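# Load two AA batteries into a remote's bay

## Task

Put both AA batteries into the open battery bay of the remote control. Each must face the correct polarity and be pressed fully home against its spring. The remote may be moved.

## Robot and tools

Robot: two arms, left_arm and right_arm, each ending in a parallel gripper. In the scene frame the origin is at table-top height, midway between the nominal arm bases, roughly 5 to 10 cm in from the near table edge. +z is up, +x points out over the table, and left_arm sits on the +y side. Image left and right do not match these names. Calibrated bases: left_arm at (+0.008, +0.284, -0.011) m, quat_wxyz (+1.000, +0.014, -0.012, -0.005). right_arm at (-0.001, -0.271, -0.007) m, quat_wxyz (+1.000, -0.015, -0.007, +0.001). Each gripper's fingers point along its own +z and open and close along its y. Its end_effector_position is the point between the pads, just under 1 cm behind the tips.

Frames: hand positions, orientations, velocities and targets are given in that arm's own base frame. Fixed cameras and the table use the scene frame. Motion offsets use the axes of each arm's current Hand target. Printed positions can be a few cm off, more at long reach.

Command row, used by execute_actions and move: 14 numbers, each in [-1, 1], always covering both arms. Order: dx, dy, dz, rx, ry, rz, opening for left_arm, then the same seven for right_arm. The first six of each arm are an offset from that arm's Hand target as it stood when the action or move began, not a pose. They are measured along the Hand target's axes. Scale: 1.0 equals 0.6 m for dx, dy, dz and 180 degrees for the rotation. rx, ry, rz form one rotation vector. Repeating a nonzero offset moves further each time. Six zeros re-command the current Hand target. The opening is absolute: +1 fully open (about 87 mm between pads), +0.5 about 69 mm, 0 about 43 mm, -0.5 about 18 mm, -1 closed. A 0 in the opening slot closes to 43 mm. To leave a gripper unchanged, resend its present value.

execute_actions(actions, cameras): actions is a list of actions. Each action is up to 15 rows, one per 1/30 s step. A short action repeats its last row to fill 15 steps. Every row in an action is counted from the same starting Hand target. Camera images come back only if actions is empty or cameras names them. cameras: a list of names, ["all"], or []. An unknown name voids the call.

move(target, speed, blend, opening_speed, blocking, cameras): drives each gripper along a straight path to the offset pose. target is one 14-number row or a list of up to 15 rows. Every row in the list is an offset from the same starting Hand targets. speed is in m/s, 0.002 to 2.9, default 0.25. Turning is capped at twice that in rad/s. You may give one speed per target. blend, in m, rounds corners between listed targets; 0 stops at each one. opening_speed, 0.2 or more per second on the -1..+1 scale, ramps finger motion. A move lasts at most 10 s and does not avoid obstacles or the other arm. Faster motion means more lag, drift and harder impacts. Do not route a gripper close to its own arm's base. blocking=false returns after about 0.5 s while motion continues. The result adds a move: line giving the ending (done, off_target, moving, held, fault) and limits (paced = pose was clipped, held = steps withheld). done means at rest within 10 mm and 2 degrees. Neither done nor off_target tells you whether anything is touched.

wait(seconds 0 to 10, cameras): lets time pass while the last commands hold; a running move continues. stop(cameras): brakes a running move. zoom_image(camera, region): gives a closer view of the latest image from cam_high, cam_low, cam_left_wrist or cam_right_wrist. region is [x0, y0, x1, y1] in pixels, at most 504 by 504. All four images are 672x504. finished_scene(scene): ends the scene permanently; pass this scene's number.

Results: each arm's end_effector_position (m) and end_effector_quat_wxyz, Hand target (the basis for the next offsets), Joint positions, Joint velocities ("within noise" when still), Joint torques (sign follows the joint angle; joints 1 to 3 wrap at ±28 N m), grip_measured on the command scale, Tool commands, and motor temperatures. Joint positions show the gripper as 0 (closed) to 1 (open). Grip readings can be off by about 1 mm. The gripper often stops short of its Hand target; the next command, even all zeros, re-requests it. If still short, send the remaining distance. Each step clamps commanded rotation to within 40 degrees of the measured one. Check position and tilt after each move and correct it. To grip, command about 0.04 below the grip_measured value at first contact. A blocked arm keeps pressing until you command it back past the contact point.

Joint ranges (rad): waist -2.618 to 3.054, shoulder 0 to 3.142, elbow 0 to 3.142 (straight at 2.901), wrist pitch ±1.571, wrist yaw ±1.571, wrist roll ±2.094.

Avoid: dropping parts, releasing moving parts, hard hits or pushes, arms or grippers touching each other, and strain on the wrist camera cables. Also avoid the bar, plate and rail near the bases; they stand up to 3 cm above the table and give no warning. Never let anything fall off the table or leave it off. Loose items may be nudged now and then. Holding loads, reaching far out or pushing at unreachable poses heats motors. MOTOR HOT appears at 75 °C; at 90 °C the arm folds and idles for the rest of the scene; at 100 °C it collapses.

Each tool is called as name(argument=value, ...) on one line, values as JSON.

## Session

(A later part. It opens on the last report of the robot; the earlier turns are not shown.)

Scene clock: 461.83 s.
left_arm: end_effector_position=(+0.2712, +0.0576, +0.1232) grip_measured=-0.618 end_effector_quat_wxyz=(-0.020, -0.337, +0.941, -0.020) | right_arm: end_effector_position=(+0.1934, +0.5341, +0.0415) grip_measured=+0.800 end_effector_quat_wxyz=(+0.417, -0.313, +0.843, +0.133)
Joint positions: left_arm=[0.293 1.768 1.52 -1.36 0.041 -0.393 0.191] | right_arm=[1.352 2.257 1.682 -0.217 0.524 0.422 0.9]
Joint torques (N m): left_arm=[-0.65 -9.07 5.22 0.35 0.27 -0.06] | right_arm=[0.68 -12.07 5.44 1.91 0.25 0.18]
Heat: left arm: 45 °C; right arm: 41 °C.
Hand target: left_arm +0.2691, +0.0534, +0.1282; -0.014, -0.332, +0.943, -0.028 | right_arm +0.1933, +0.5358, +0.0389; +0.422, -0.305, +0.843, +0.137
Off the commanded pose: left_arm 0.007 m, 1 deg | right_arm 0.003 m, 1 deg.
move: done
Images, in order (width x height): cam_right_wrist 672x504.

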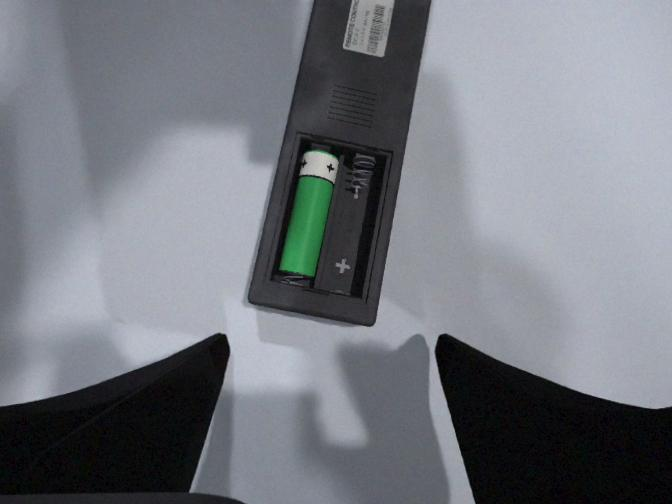

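move(target=[[0,0,0,0,0,0,-0.75,-0.018,0.009,0.034,0,0,0,0.8],[0,0,0,0,0,0,-0.75,-0.018,0.009,0.034,0,0,0,-0.1]], speed=0.08, opening_speed=0.6, cameras=["all"])

Scene clock: 467.93 s.
left_arm: end_effector_position=(+0.2712, +0.0576, +0.1232) grip_measured=-0.618 end_effector_quat_wxyz=(-0.020, -0.337, +0.941, -0.020) | right_arm: end_effector_position=(+0.1997, +0.5555, +0.0380) grip_measured=+0.123 end_effector_quat_wxyz=(+0.423, -0.307, +0.840, +0.145)
Joint positions: left_arm=[0.293 1.768 1.52 -1.36 0.041 -0.393 0.191] | right_arm=[1.348 2.332 1.783 -0.214 0.519 0.423 0.561]
Joint torques (N m): left_arm=[-0.8 -9.21 5.42 0.3 0.27 -0.08] | right_arm=[-0.59 -11.7 8.02 1.51 0.12 -0.02]
Heat: left arm: 45 °C; right arm: 42 °C.
Hand target: left_arm +0.2691, +0.0534, +0.1282; -0.014, -0.332, +0.943, -0.028 | right_arm +0.2076, +0.5542, +0.0348; +0.422, -0.305, +0.843, +0.136
Off the commanded pose: left_arm 0.007 m, 1 deg | right_arm 0.009 m, 1 deg.
move: done

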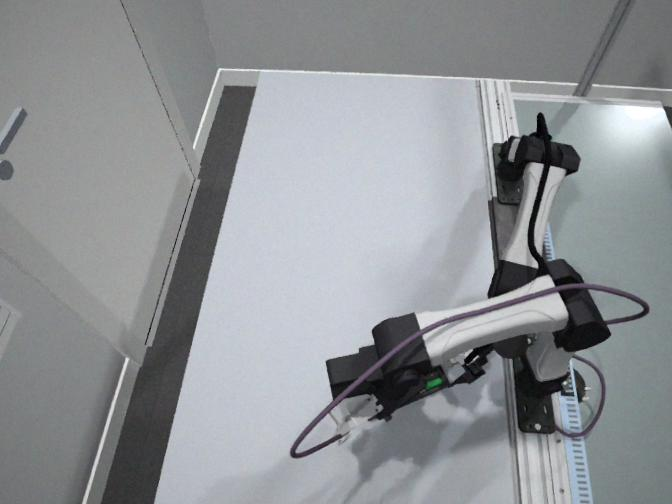

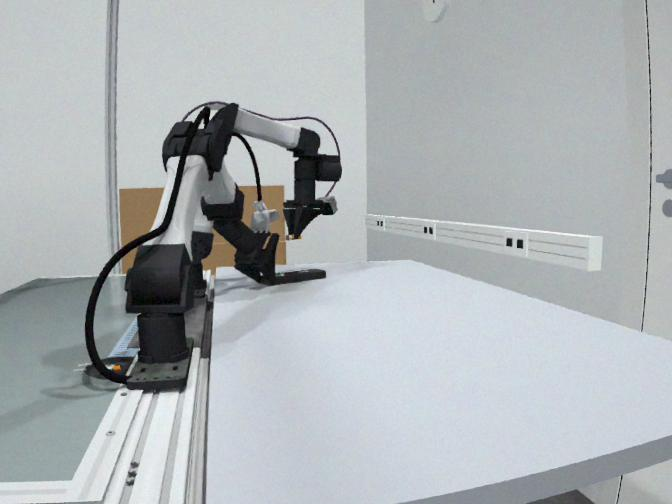

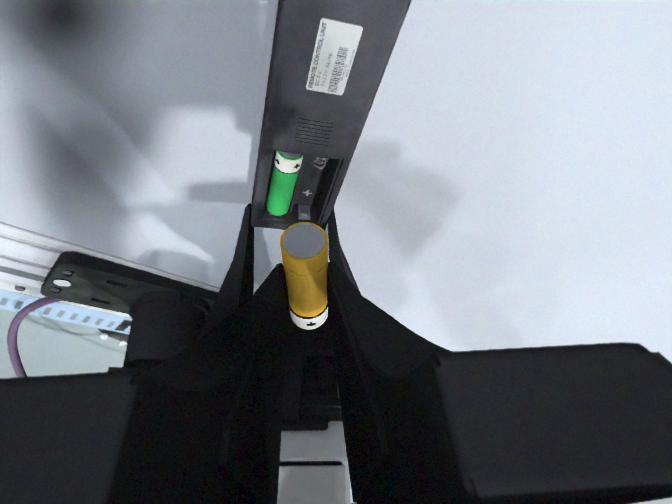

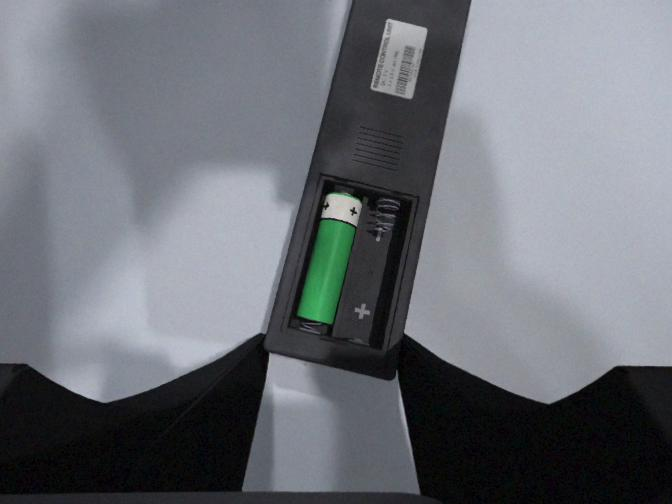

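move(target=[[0,0,0,0,0.08,0.058,-0.75,0,0,0,0,0,0,-0.1],[0.06,0,0.03,0,0.08,0.058,-0.75,0,0,0,0,0,0,-0.1]], speed=0.1, cameras=["cam_left_wrist","cam_right_wrist","cam_low"])

Scene clock: 481.50 s.
left_arm: end_effector_position=(+0.2665, +0.0541, +0.1244) grip_measured=-0.618 end_effector_quat_wxyz=(-0.055, -0.307, +0.949, -0.032) | right_arm: end_effector_position=(+0.1997, +0.5555, +0.0380) grip_measured=+0.123 end_effector_quat_wxyz=(+0.423, -0.307, +0.840, +0.145)
Joint positions: left_arm=[0.293 1.818 1.568 -1.429 0.067 -0.329 0.191] | right_arm=[1.348 2.332 1.783 -0.214 0.519 0.423 0.561]
Joint torques (N m): left_arm=[-0.47 -7.73 5.75 0.25 0.1 -0.11] | right_arm=[-0.59 -11.7 8.02 1.52 0.12 -0.02]
Heat: left arm: 45 °C; right arm: 42 °C.
Hand target: left_arm +0.2665, +0.0541, +0.1245; -0.054, -0.308, +0.949, -0.032 (not the last commanded pose) | right_arm +0.2076, +0.5542, +0.0348; +0.422, -0.305, +0.843, +0.136
Off the commanded pose: left_arm 0.038 m, 12 deg | right_arm 0.009 m, 1 deg.
move: held (left_arm; a check stopped the path); path passed 0 of 2 targets; limits=held
pose unreachable (left arm): on one or more control steps of this call, first in action 0 (counted from 0), this arm could not follow its commanded pose, so it was not sent that pose on those steps. It may still have moved: this result reports where it is.
cause: moving toward the commanded pose would bring a part of the arm too close to another arm (this arm's upper arm (the part past joint 2) and the right arm's wrist (the part past joint 4), where that arm would come to rest).
Images, in order (width x height): cam_low 672x504, cam_left_wrist 672x504, cam_right_wrist 672x504.

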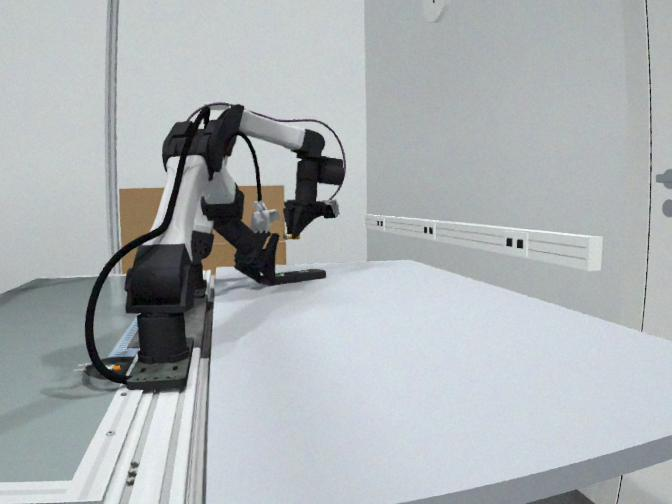

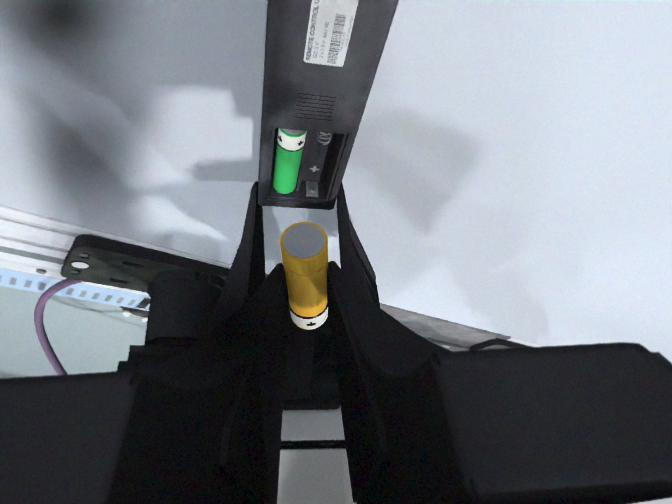

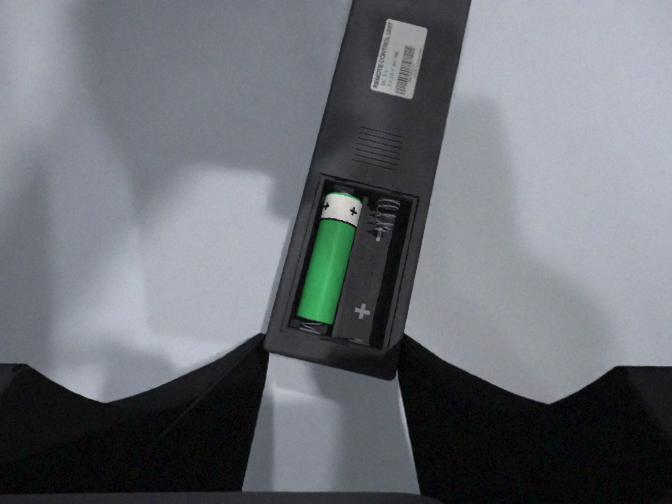

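move(target=[0,0,-0.05,0,0,0,-0.75,0.0,-0.18,-0.006,0,0,0,-0.1], speed=0.06, cameras=["all"])

Scene clock: 488.30 s.
left_arm: end_effector_position=(+0.2650, +0.0537, +0.1521) grip_measured=-0.618 end_effector_quat_wxyz=(-0.058, -0.307, +0.949, -0.032) | right_arm: end_effector_position=(+0.2704, +0.4770, +0.0336) grip_measured=+0.123 end_effector_quat_wxyz=(+0.422, -0.303, +0.843, +0.140)
Joint positions: left_arm=[0.293 1.823 1.682 -1.545 0.067 -0.329 0.191] | right_arm=[1.155 2.146 1.437 -0.001 0.385 0.287 0.561]
Joint torques (N m): left_arm=[0.32 -6.84 8.14 0.12 0.1 -0.04] | right_arm=[-0.54 -14.31 4.56 1.63 -0.02 -0.11]
Motor temperatures (°C): left_arm=[22 44 34 23 20 21 24] | right_arm=[24 43 34 26 22 22 25]
Heat: left arm: 44 °C; right arm: 43 °C.
Hand target: left_arm +0.2689, +0.0570, +0.1543; -0.054, -0.308, +0.949, -0.032 | right_arm +0.2736, +0.4685, +0.0400; +0.422, -0.305, +0.843, +0.136
Off the commanded pose: left_arm 0.006 m, 0 deg | right_arm 0.011 m, 1 deg.
move: off_target (right_arm)

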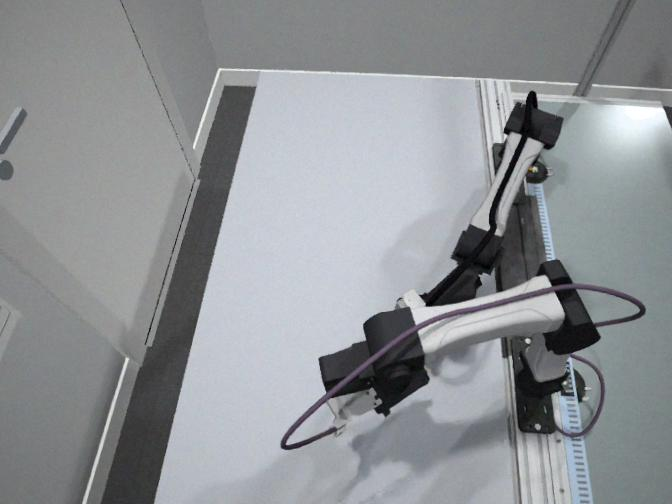

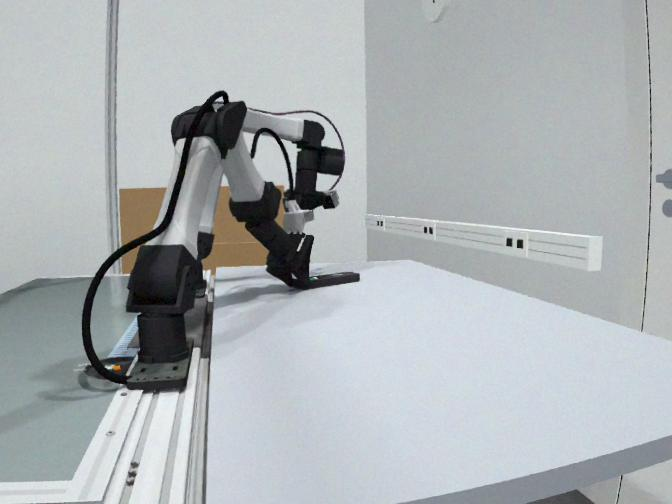

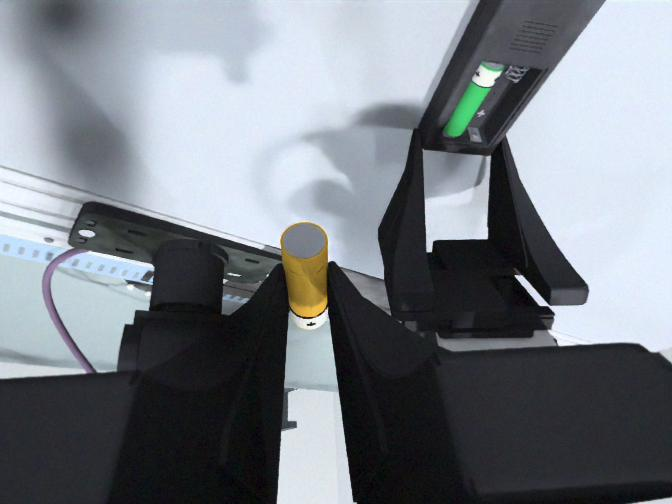

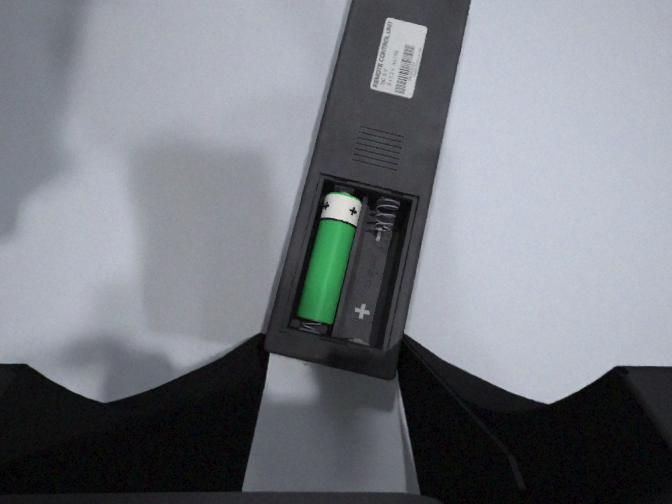

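move(target=[[0.1,-0.197,0,0,0.04,0.044,-0.75,0,0,0,0,0,0,-0.1],[0.089,-0.197,0.075,0,0.04,0.044,-0.75,0,0,0,0,0,0,-0.1]], speed=0.12, cameras=["all"])

Scene clock: 493.87 s.
left_arm: end_effector_position=(+0.2997, -0.0626, +0.1171) grip_measured=-0.618 end_effector_quat_wxyz=(-0.090, -0.240, +0.966, -0.041) | right_arm: end_effector_position=(+0.2798, +0.4649, +0.0335) grip_measured=+0.123 end_effector_quat_wxyz=(+0.427, -0.289, +0.848, +0.123)
Joint positions: left_arm=[-0.061 1.97 1.72 -1.47 0.131 -0.538 0.191] | right_arm=[1.139 2.136 1.424 -0.01 0.414 0.293 0.561]
Joint torques (N m): left_arm=[-1.46 -8.76 4.97 -0.08 0.62 -0.16] | right_arm=[0.76 -13.34 5.6 1.73 -0.33 -0.16]
Heat: left arm: 44 °C; right arm: 43 °C.
Hand target: left_arm +0.2917, -0.0738, +0.1194; -0.111, -0.239, +0.963, -0.055 | right_arm +0.2735, +0.4687, +0.0402; +0.422, -0.305, +0.843, +0.137
Off the commanded pose: left_arm 0.014 m, 3 deg | right_arm 0.010 m, 3 deg.
move: off_target (left_arm, right_arm)

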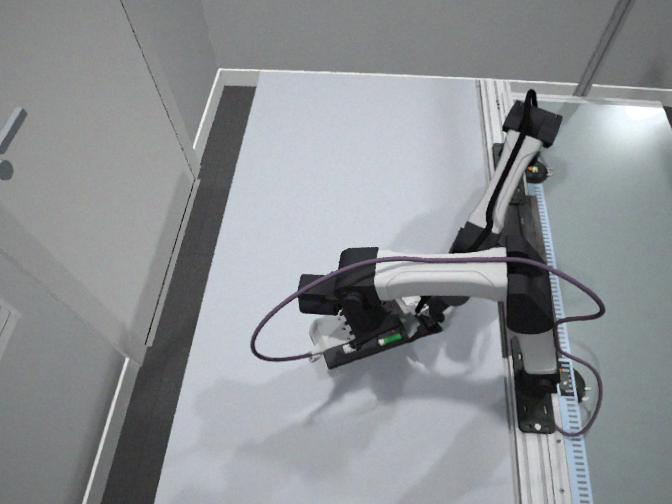

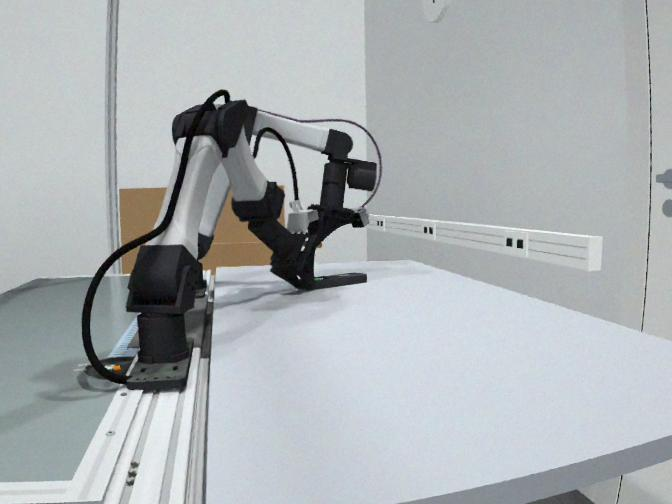

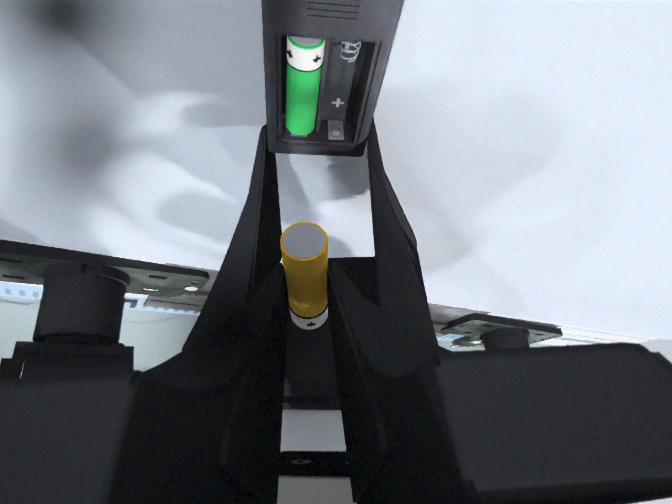

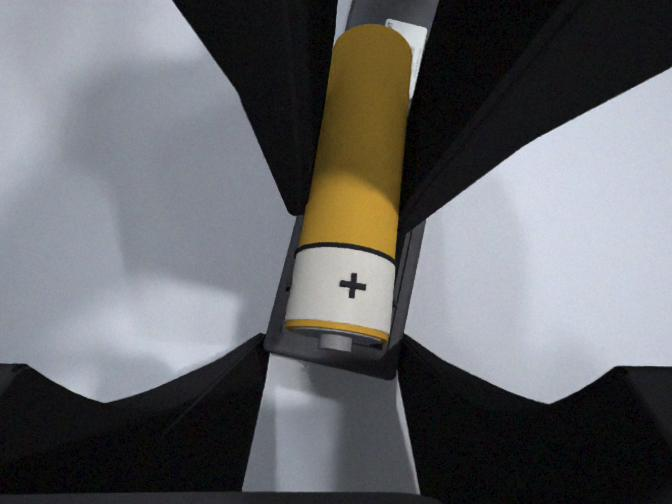

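move(target=[-0.08,0.01,-0.14,0,0,0,-0.75,0,0,0,0,0,0,-0.1], speed=0.1)

move(target=[[0,0,0,0,0,0,-0.75,0,0,0,0,0,0,0.8],[0,0,0,0,0,0,-0.75,0.03,0,-0.09,0,0,0,0.8],[0,0,0,0,0,0,-0.75,0.03,0,-0.09,0.032,-0.094,0.022,0.8]], speed=0.1, opening_speed=0.6, cameras=["all"])

Scene clock: 520.00 s.
left_arm: end_effector_position=(+0.3442, -0.0342, +0.1739) grip_measured=-0.618 end_effector_quat_wxyz=(-0.008, -0.259, +0.962, -0.083) | right_arm: end_effector_position=(+0.2791, +0.4660, +0.0335) grip_measured=+0.123 end_effector_quat_wxyz=(+0.426, -0.295, +0.846, +0.125)
Joint positions: left_arm=[0.041 2.002 2.023 -1.57 0.165 -0.488 0.191] | right_arm=[1.139 2.136 1.424 -0.008 0.405 0.283 0.561]
Joint torques (N m): left_arm=[0.24 -11.32 7.97 0.44 0.35 0.08] | right_arm=[0.77 -13.34 5.63 1.71 -0.24 -0.06]
Heat: left arm: 45 °C; right arm: 45 °C.
Hand target: left_arm +0.3460, -0.0338, +0.1891; -0.111, -0.239, +0.963, -0.055 | right_arm +0.2734, +0.4686, +0.0401; +0.422, -0.305, +0.843, +0.137
Off the commanded pose: left_arm 0.015 m, 13 deg | right_arm 0.009 m, 2 deg.
joint sent to its limit (left arm) — joint 4 (wrist pitch), lower limit. The joint targets are off in orientation, not in position.
move: off_target (left_arm)

Scene clock: 525.03 s.
left_arm: end_effector_position=(+0.3442, -0.0343, +0.1739) grip_measured=-0.618 end_effector_quat_wxyz=(-0.008, -0.259, +0.962, -0.083) | right_arm: end_effector_position=(+0.2310, +0.4340, +0.0523) grip_measured=+0.800 end_effector_quat_wxyz=(+0.541, -0.240, +0.793, +0.146)
Joint positions: left_arm=[0.041 2.002 2.023 -1.57 0.166 -0.488 0.191] | right_arm=[1.284 1.952 0.987 0.473 0.664 0.289 0.9]
Joint torques (N m): left_arm=[0.32 -11.23 8.01 0.45 0.35 -0.06] | right_arm=[0.81 -9.99 4.68 2.24 0.24 0.04]
Heat: left arm: 46 °C; right arm: 45 °C.
Hand target: left_arm +0.3460, -0.0338, +0.1891; -0.111, -0.239, +0.963, -0.055 | right_arm +0.2313, +0.4350, +0.0585; +0.551, -0.232, +0.787, +0.152
Off the commanded pose: left_arm 0.015 m, 12 deg | right_arm 0.006 m, 2 deg.
joint sent to its limit (left arm) — joint 4 (wrist pitch), lower limit. The joint targets are off in orientation, not in position.
move: off_target (left_arm)

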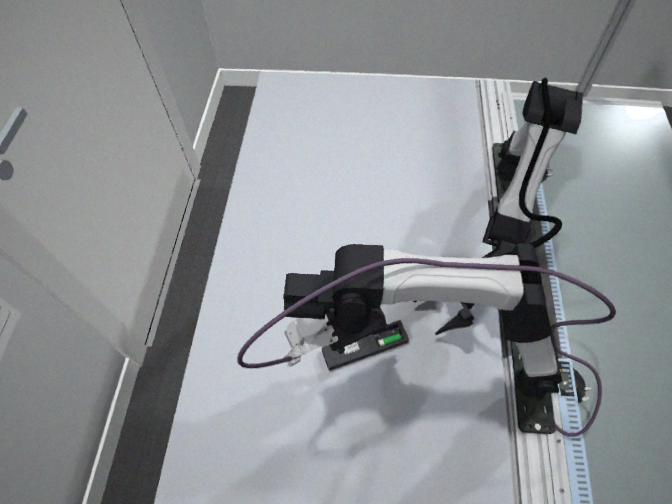

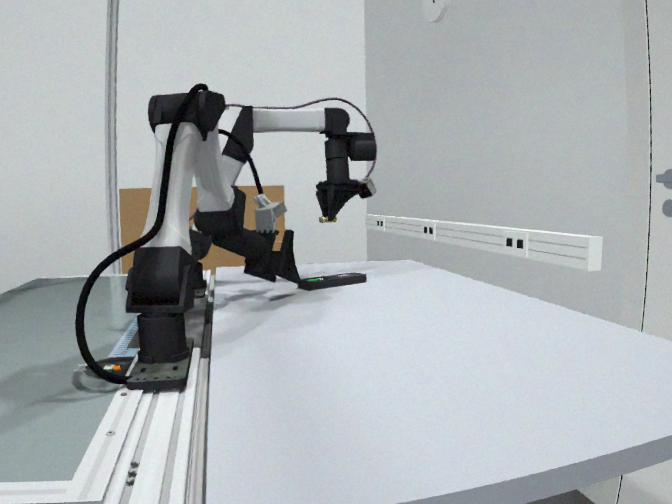

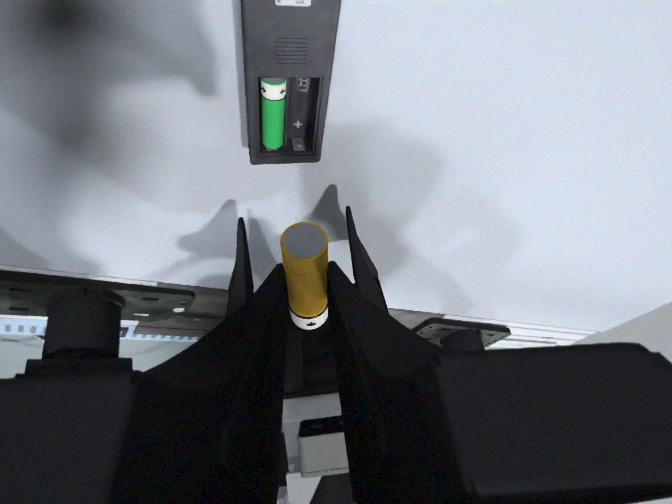

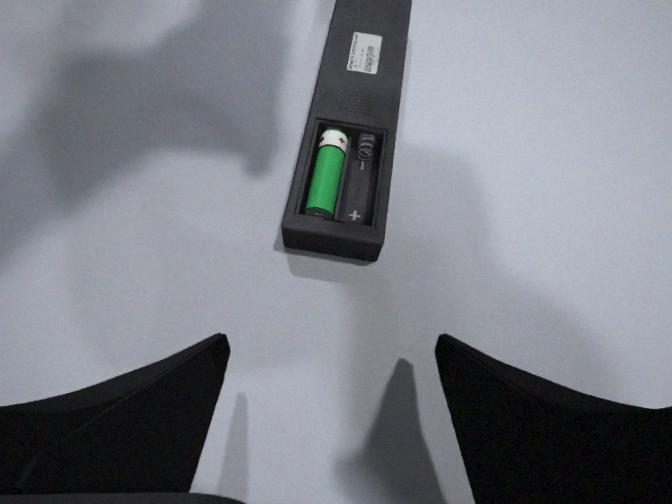

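move(target=[0,0,0,0,0,0,-0.75,0.01,0,0.075,0,0,0,0.8], speed=0.1, cameras=["cam_right_wrist","cam_low"])

Scene clock: 529.13 s.
left_arm: end_effector_position=(+0.3442, -0.0343, +0.1739) grip_measured=-0.618 end_effector_quat_wxyz=(-0.008, -0.259, +0.962, -0.083) | right_arm: end_effector_position=(+0.2601, +0.4498, +0.0343) grip_measured=+0.800 end_effector_quat_wxyz=(+0.548, -0.234, +0.790, +0.144)
Joint positions: left_arm=[0.041 2.002 2.023 -1.57 0.166 -0.488 0.191] | right_arm=[1.231 2.079 1.072 0.547 0.634 0.255 0.9]
Joint torques (N m): left_arm=[0.13 -11.21 8.01 0.46 0.29 -0.05] | right_arm=[-0.31 -9.07 7.16 2.06 -0.11 0.01]
Heat: left arm: 47 °C; right arm: 45 °C.
Hand target: left_arm +0.3460, -0.0338, +0.1891; -0.111, -0.239, +0.963, -0.055 | right_arm +0.2654, +0.4561, +0.0372; +0.551, -0.231, +0.787, +0.152
Off the commanded pose: left_arm 0.015 m, 12 deg | right_arm 0.009 m, 1 deg.
joint sent to its limit (left arm) — joint 4 (wrist pitch), lower limit. The joint targets are off in orientation, not in position.
move: off_target (left_arm)
Images, in order (width x height): cam_low 672x504, cam_right_wrist 672x504.

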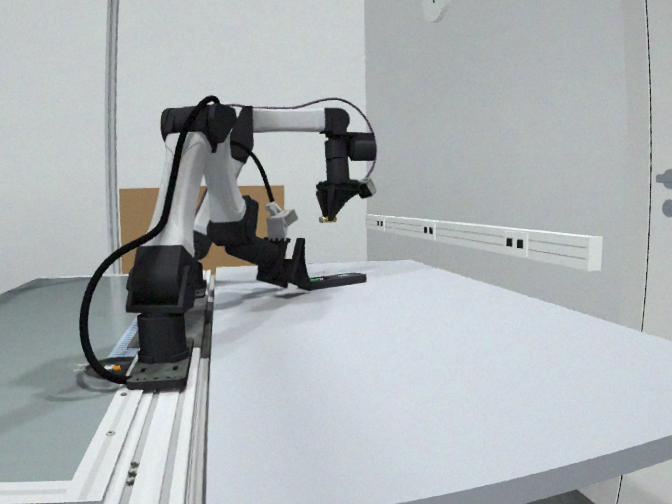

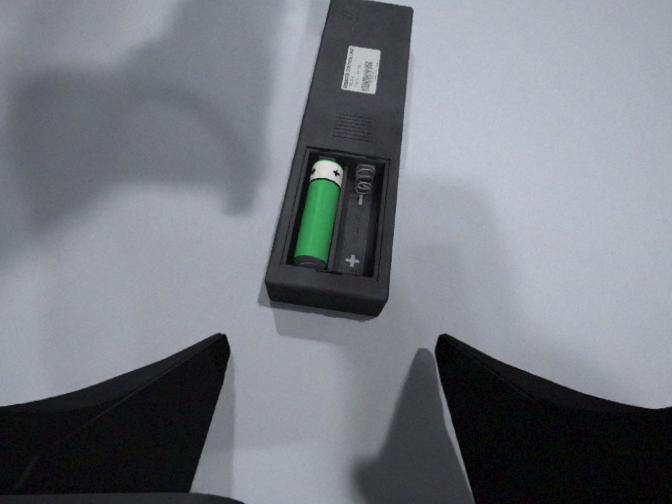

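move(target=[0,0,0,0,0,0,-0.75,-0.01,0.005,0.047,0,0,0,0.8], speed=0.08, cameras=["cam_right_wrist","cam_left_wrist"])

Scene clock: 545.87 s.
left_arm: end_effector_position=(+0.3442, -0.0343, +0.1739) grip_measured=-0.618 end_effector_quat_wxyz=(-0.008, -0.259, +0.962, -0.083) | right_arm: end_effector_position=(+0.2824, +0.4716, +0.0345) grip_measured=+0.800 end_effector_quat_wxyz=(+0.553, -0.229, +0.786, +0.153)
Joint positions: left_arm=[0.041 2.002 2.023 -1.57 0.166 -0.488 0.191] | right_arm=[1.197 2.161 1.189 0.545 0.599 0.238 0.9]
Joint torques (N m): left_arm=[0.25 -11.33 7.82 0.48 0.43 0.01] | right_arm=[-0.44 -9.78 7.31 1.83 -0.1 -0.02]
Motor temperatures (°C): left_arm=[22 49 37 23 20 21 25] | right_arm=[24 43 34 28 22 22 25]
Heat: left arm: 49 °C; right arm: 43 °C.
Hand target: left_arm +0.3460, -0.0338, +0.1891; -0.111, -0.239, +0.963, -0.055 | right_arm +0.2881, +0.4738, +0.0331; +0.551, -0.231, +0.787, +0.152
Off the commanded pose: left_arm 0.015 m, 12 deg | right_arm 0.006 m, 0 deg.
joint sent to its limit (left arm) — joint 4 (wrist pitch), lower limit. The joint targets are off in orientation, not in position.
move: off_target (left_arm)
Images, in order (width x height): cam_left_wrist 672x504, cam_right_wrist 672x504.

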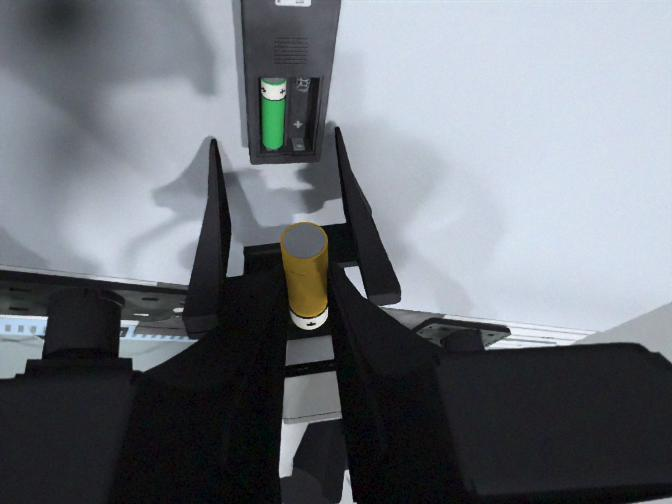

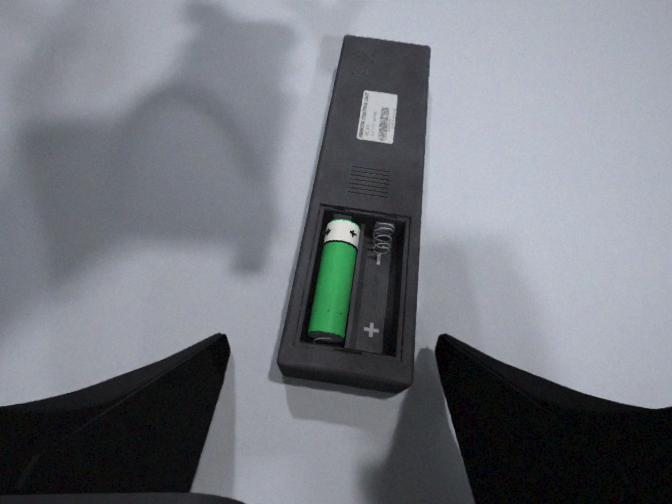

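move(target=[[0,0,0,0,0,0,-0.75,0.008,0.003,0.018,0,0,0,0.8],[0,0,0,0,0,0,-0.75,0.008,0.003,0.018,0,0,0,-0.1]], speed=0.08, opening_speed=0.7, cameras=["cam_right_wrist","cam_left_wrist"])

Scene clock: 552.23 s.
left_arm: end_effector_position=(+0.3442, -0.0343, +0.1739) grip_measured=-0.618 end_effector_quat_wxyz=(-0.008, -0.259, +0.962, -0.083) | right_arm: end_effector_position=(+0.2876, +0.4825, +0.0332) grip_measured=+0.150 end_effector_quat_wxyz=(+0.556, -0.227, +0.783, +0.165)
Joint positions: left_arm=[0.041 2.002 2.023 -1.57 0.166 -0.488 0.191] | right_arm=[1.191 2.197 1.228 0.566 0.582 0.237 0.575]
Joint torques (N m): left_arm=[0.21 -11.52 8.09 0.49 0.32 0] | right_arm=[-0.61 -9.48 6.89 1.74 -0.01 -0.05]
Heat: left arm: 50 °C; right arm: 43 °C.
Hand target: left_arm +0.3460, -0.0338, +0.1891; -0.111, -0.239, +0.963, -0.055 | right_arm +0.2943, +0.4797, +0.0247; +0.551, -0.232, +0.787, +0.152
Off the commanded pose: left_arm 0.015 m, 12 deg | right_arm 0.011 m, 2 deg.
joint sent to its limit (left arm) — joint 4 (wrist pitch), lower limit. The joint targets are off in orientation, not in position.
move: off_target (left_arm, right_arm)
Images, in order (width x height): cam_left_wrist 672x504, cam_right_wrist 672x504.

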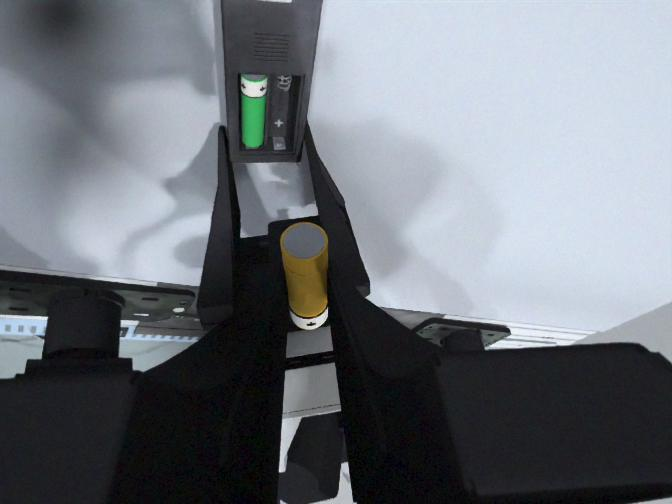

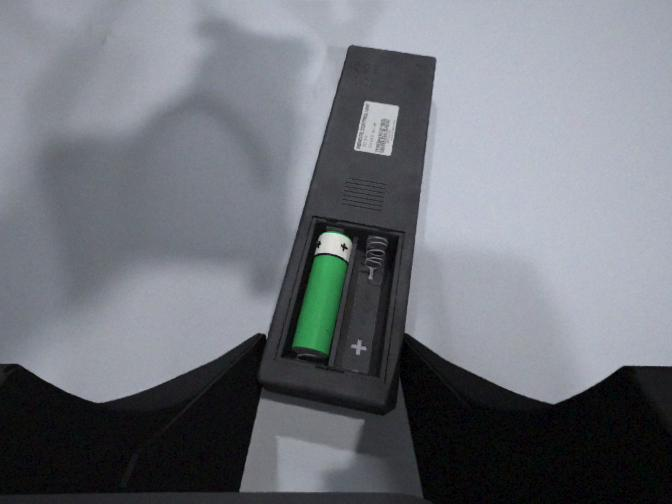

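move(target=[0.05,-0.005,0.15,0,0,0,-0.75,0,0,0,0,0,0,-0.1], speed=0.12, cameras=["cam_right_wrist","cam_left_wrist","cam_low"])

Scene clock: 567.33 s.
left_arm: end_effector_position=(+0.3023, -0.0625, +0.1131) grip_measured=-0.618 end_effector_quat_wxyz=(-0.111, -0.234, +0.964, -0.054) | right_arm: end_effector_position=(+0.2876, +0.4825, +0.0332) grip_measured=+0.150 end_effector_quat_wxyz=(+0.556, -0.227, +0.783, +0.165)
Joint positions: left_arm=[-0.045 2.014 1.751 -1.492 0.166 -0.506 0.191] | right_arm=[1.191 2.197 1.228 0.566 0.582 0.237 0.575]
Joint torques (N m): left_arm=[-0.29 -8.46 5.5 0.23 0.21 -0.2] | right_arm=[-0.59 -9.47 6.9 1.74 0 -0.05]
Heat: left arm: 51 °C; right arm: 42 °C.
Hand target: left_arm +0.3047, -0.0641, +0.1092; -0.111, -0.239, +0.963, -0.055 | right_arm +0.2943, +0.4797, +0.0247; +0.551, -0.232, +0.787, +0.152
Off the commanded pose: left_arm 0.005 m, 1 deg | right_arm 0.011 m, 2 deg.
move: off_target (right_arm)
Images, in order (width x height): cam_low 672x504, cam_left_wrist 672x504, cam_right_wrist 672x504.

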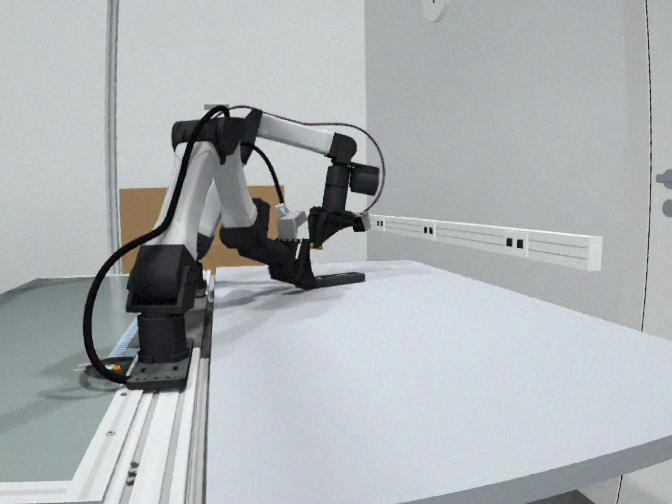

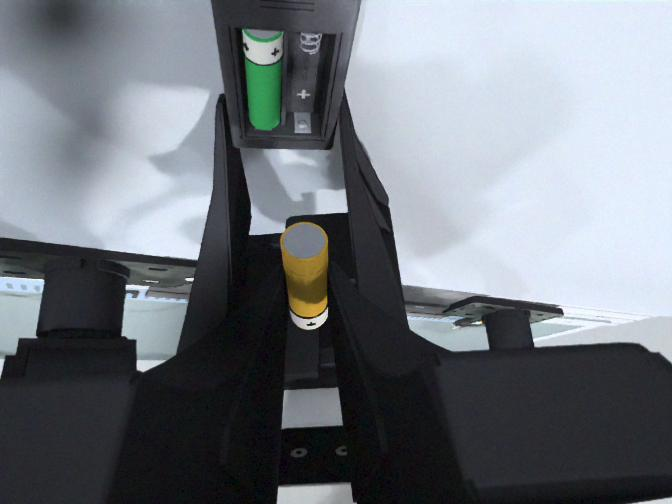

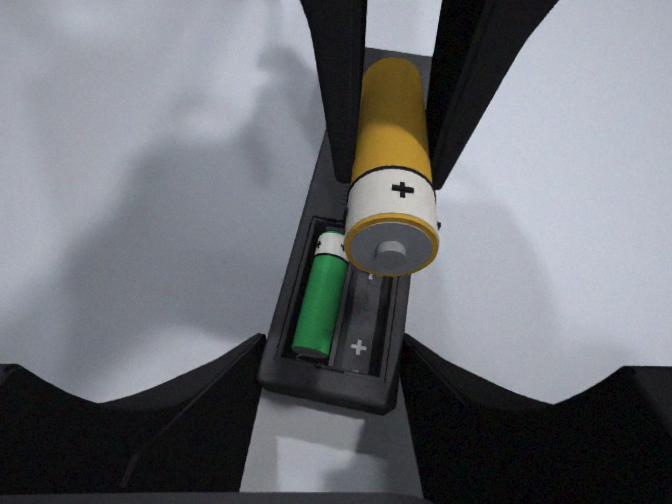

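move(target=[-0.017,0.004,0.067,0,0,0,-0.75,0,0,0,0,0,0,-0.1], speed=0.1, cameras=["cam_right_wrist","cam_left_wrist","cam_low"])

zoom_image(camera="cam_low", region=[260, 200, 400, 305])

Scene clock: 575.27 s.
left_arm: end_effector_position=(+0.3027, -0.0625, +0.0713) grip_measured=-0.618 end_effector_quat_wxyz=(-0.112, -0.234, +0.964, -0.054) | right_arm: end_effector_position=(+0.2876, +0.4825, +0.0332) grip_measured=+0.150 end_effector_quat_wxyz=(+0.556, -0.227, +0.783, +0.165)
Joint positions: left_arm=[-0.045 2.035 1.613 -1.336 0.166 -0.506 0.191] | right_arm=[1.191 2.197 1.228 0.566 0.582 0.237 0.575]
Joint torques (N m): left_arm=[-0.51 -8.5 5.39 0.18 0.22 -0.21] | right_arm=[-0.59 -9.47 6.89 1.74 -0.01 -0.06]
Heat: left arm: 50 °C; right arm: 41 °C.
Hand target: left_arm +0.3048, -0.0639, +0.0676; -0.111, -0.239, +0.963, -0.055 | right_arm +0.2943, +0.4797, +0.0247; +0.551, -0.232, +0.787, +0.152
Off the commanded pose: left_arm 0.004 m, 1 deg | right_arm 0.011 m, 2 deg.
move: off_target (right_arm)
Images, in order (width x height): cam_low 672x504, cam_left_wrist 672x504, cam_right_wrist 672x504.

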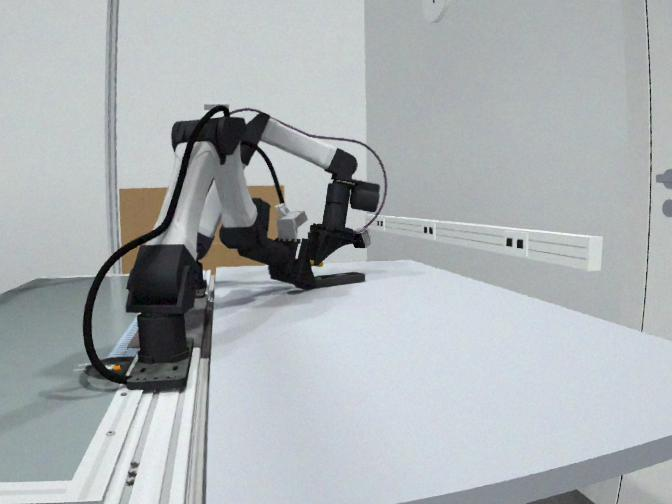

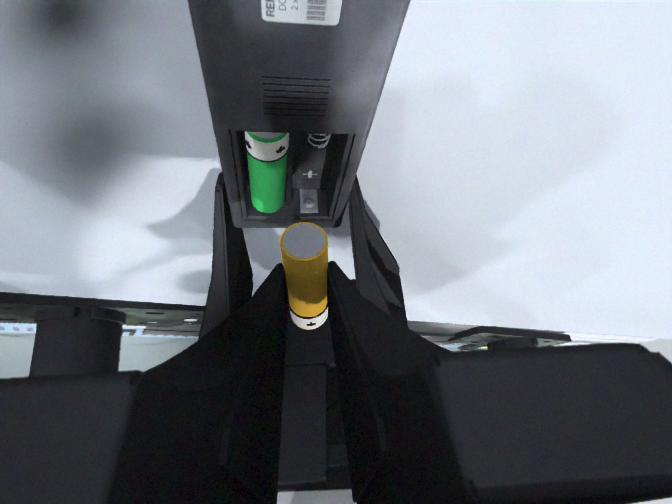

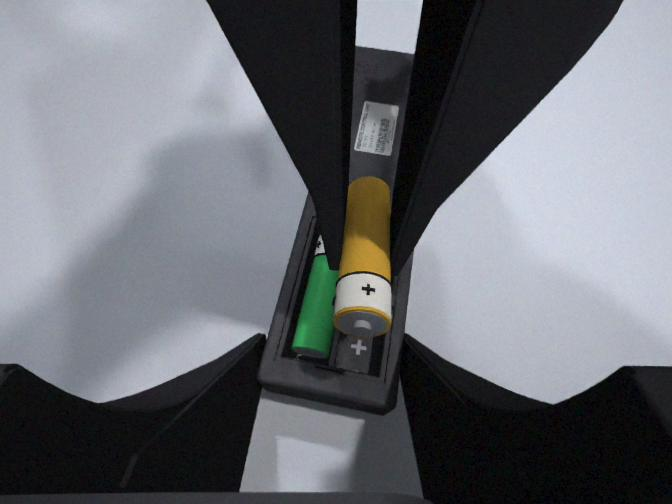

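Scaled by 3.600.

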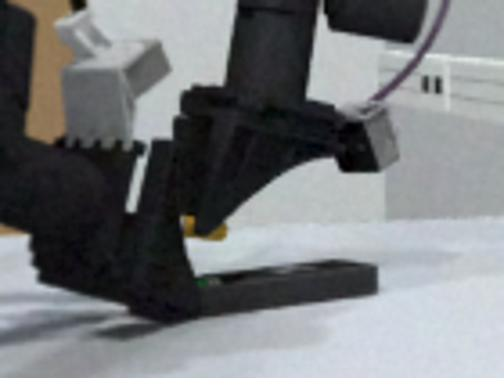

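move(target=[-0.012,0.003,0.035,0,0.06,0,-0.75,0,0,0,0,0,0,-0.1], speed=0.08, cameras=["cam_right_wrist","cam_left_wrist","cam_low"])

zoom_image(camera="cam_low", region=[260, 200, 400, 305])

Scene clock: 586.87 s.
left_arm: end_effector_position=(+0.3019, -0.0635, +0.0441) grip_measured=-0.618 end_effector_quat_wxyz=(-0.200, -0.231, +0.950, -0.067) | right_arm: end_effector_position=(+0.2876, +0.4825, +0.0332) grip_measured=+0.150 end_effector_quat_wxyz=(+0.556, -0.227, +0.783, +0.165)
Joint positions: left_arm=[-0.019 2.223 1.713 -1.422 0.229 -0.455 0.191] | right_arm=[1.191 2.197 1.228 0.566 0.582 0.237 0.575]
Joint torques (N m): left_arm=[0.79 -9.16 7.3 -0.44 0.43 -0.04] | right_arm=[-0.58 -9.48 6.89 1.73 -0.01 -0.05]
Heat: left arm: 47 °C; right arm: 41 °C.
Hand target: left_arm +0.3062, -0.0624, +0.0454; -0.201, -0.233, +0.948, -0.077 | right_arm +0.2943, +0.4797, +0.0247; +0.551, -0.232, +0.787, +0.152
Off the commanded pose: left_arm 0.005 m, 1 deg | right_arm 0.011 m, 2 deg.
move: off_target (right_arm)
Images, in order (width x height): cam_low 672x504, cam_left_wrist 672x504, cam_right_wrist 672x504.

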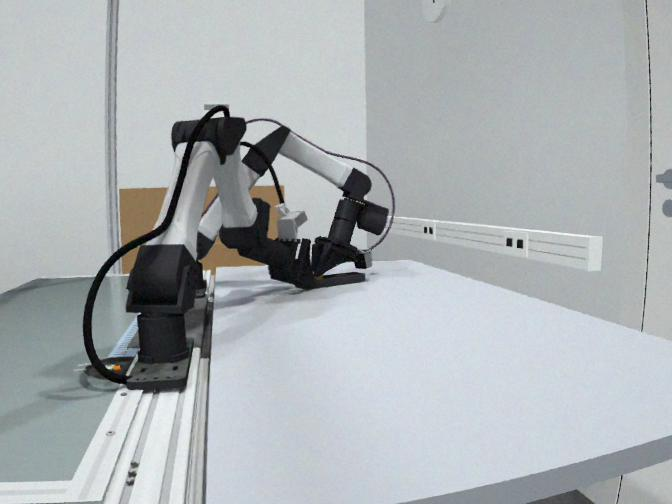

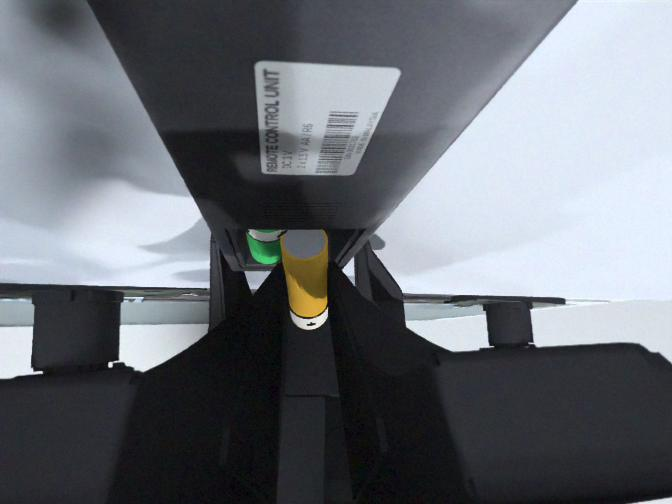

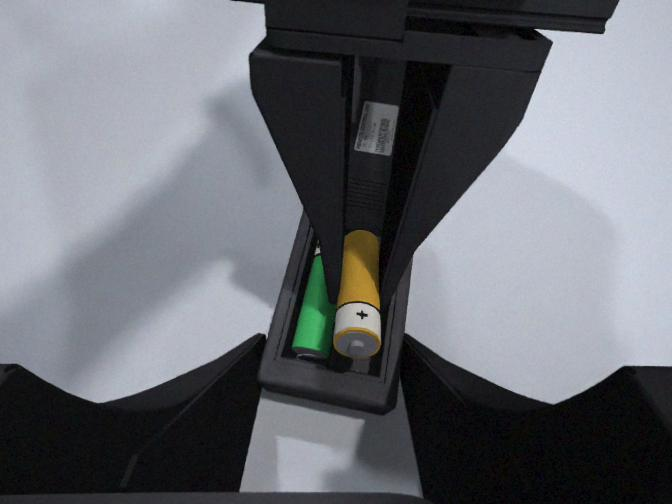

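Scaled by 3.600.

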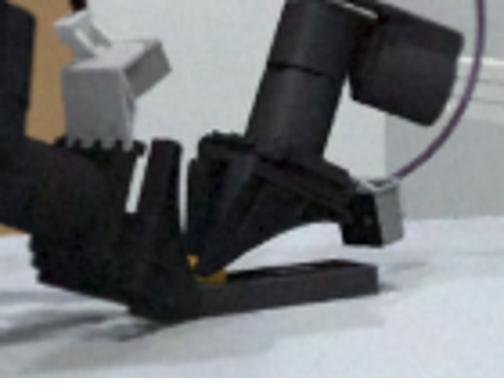

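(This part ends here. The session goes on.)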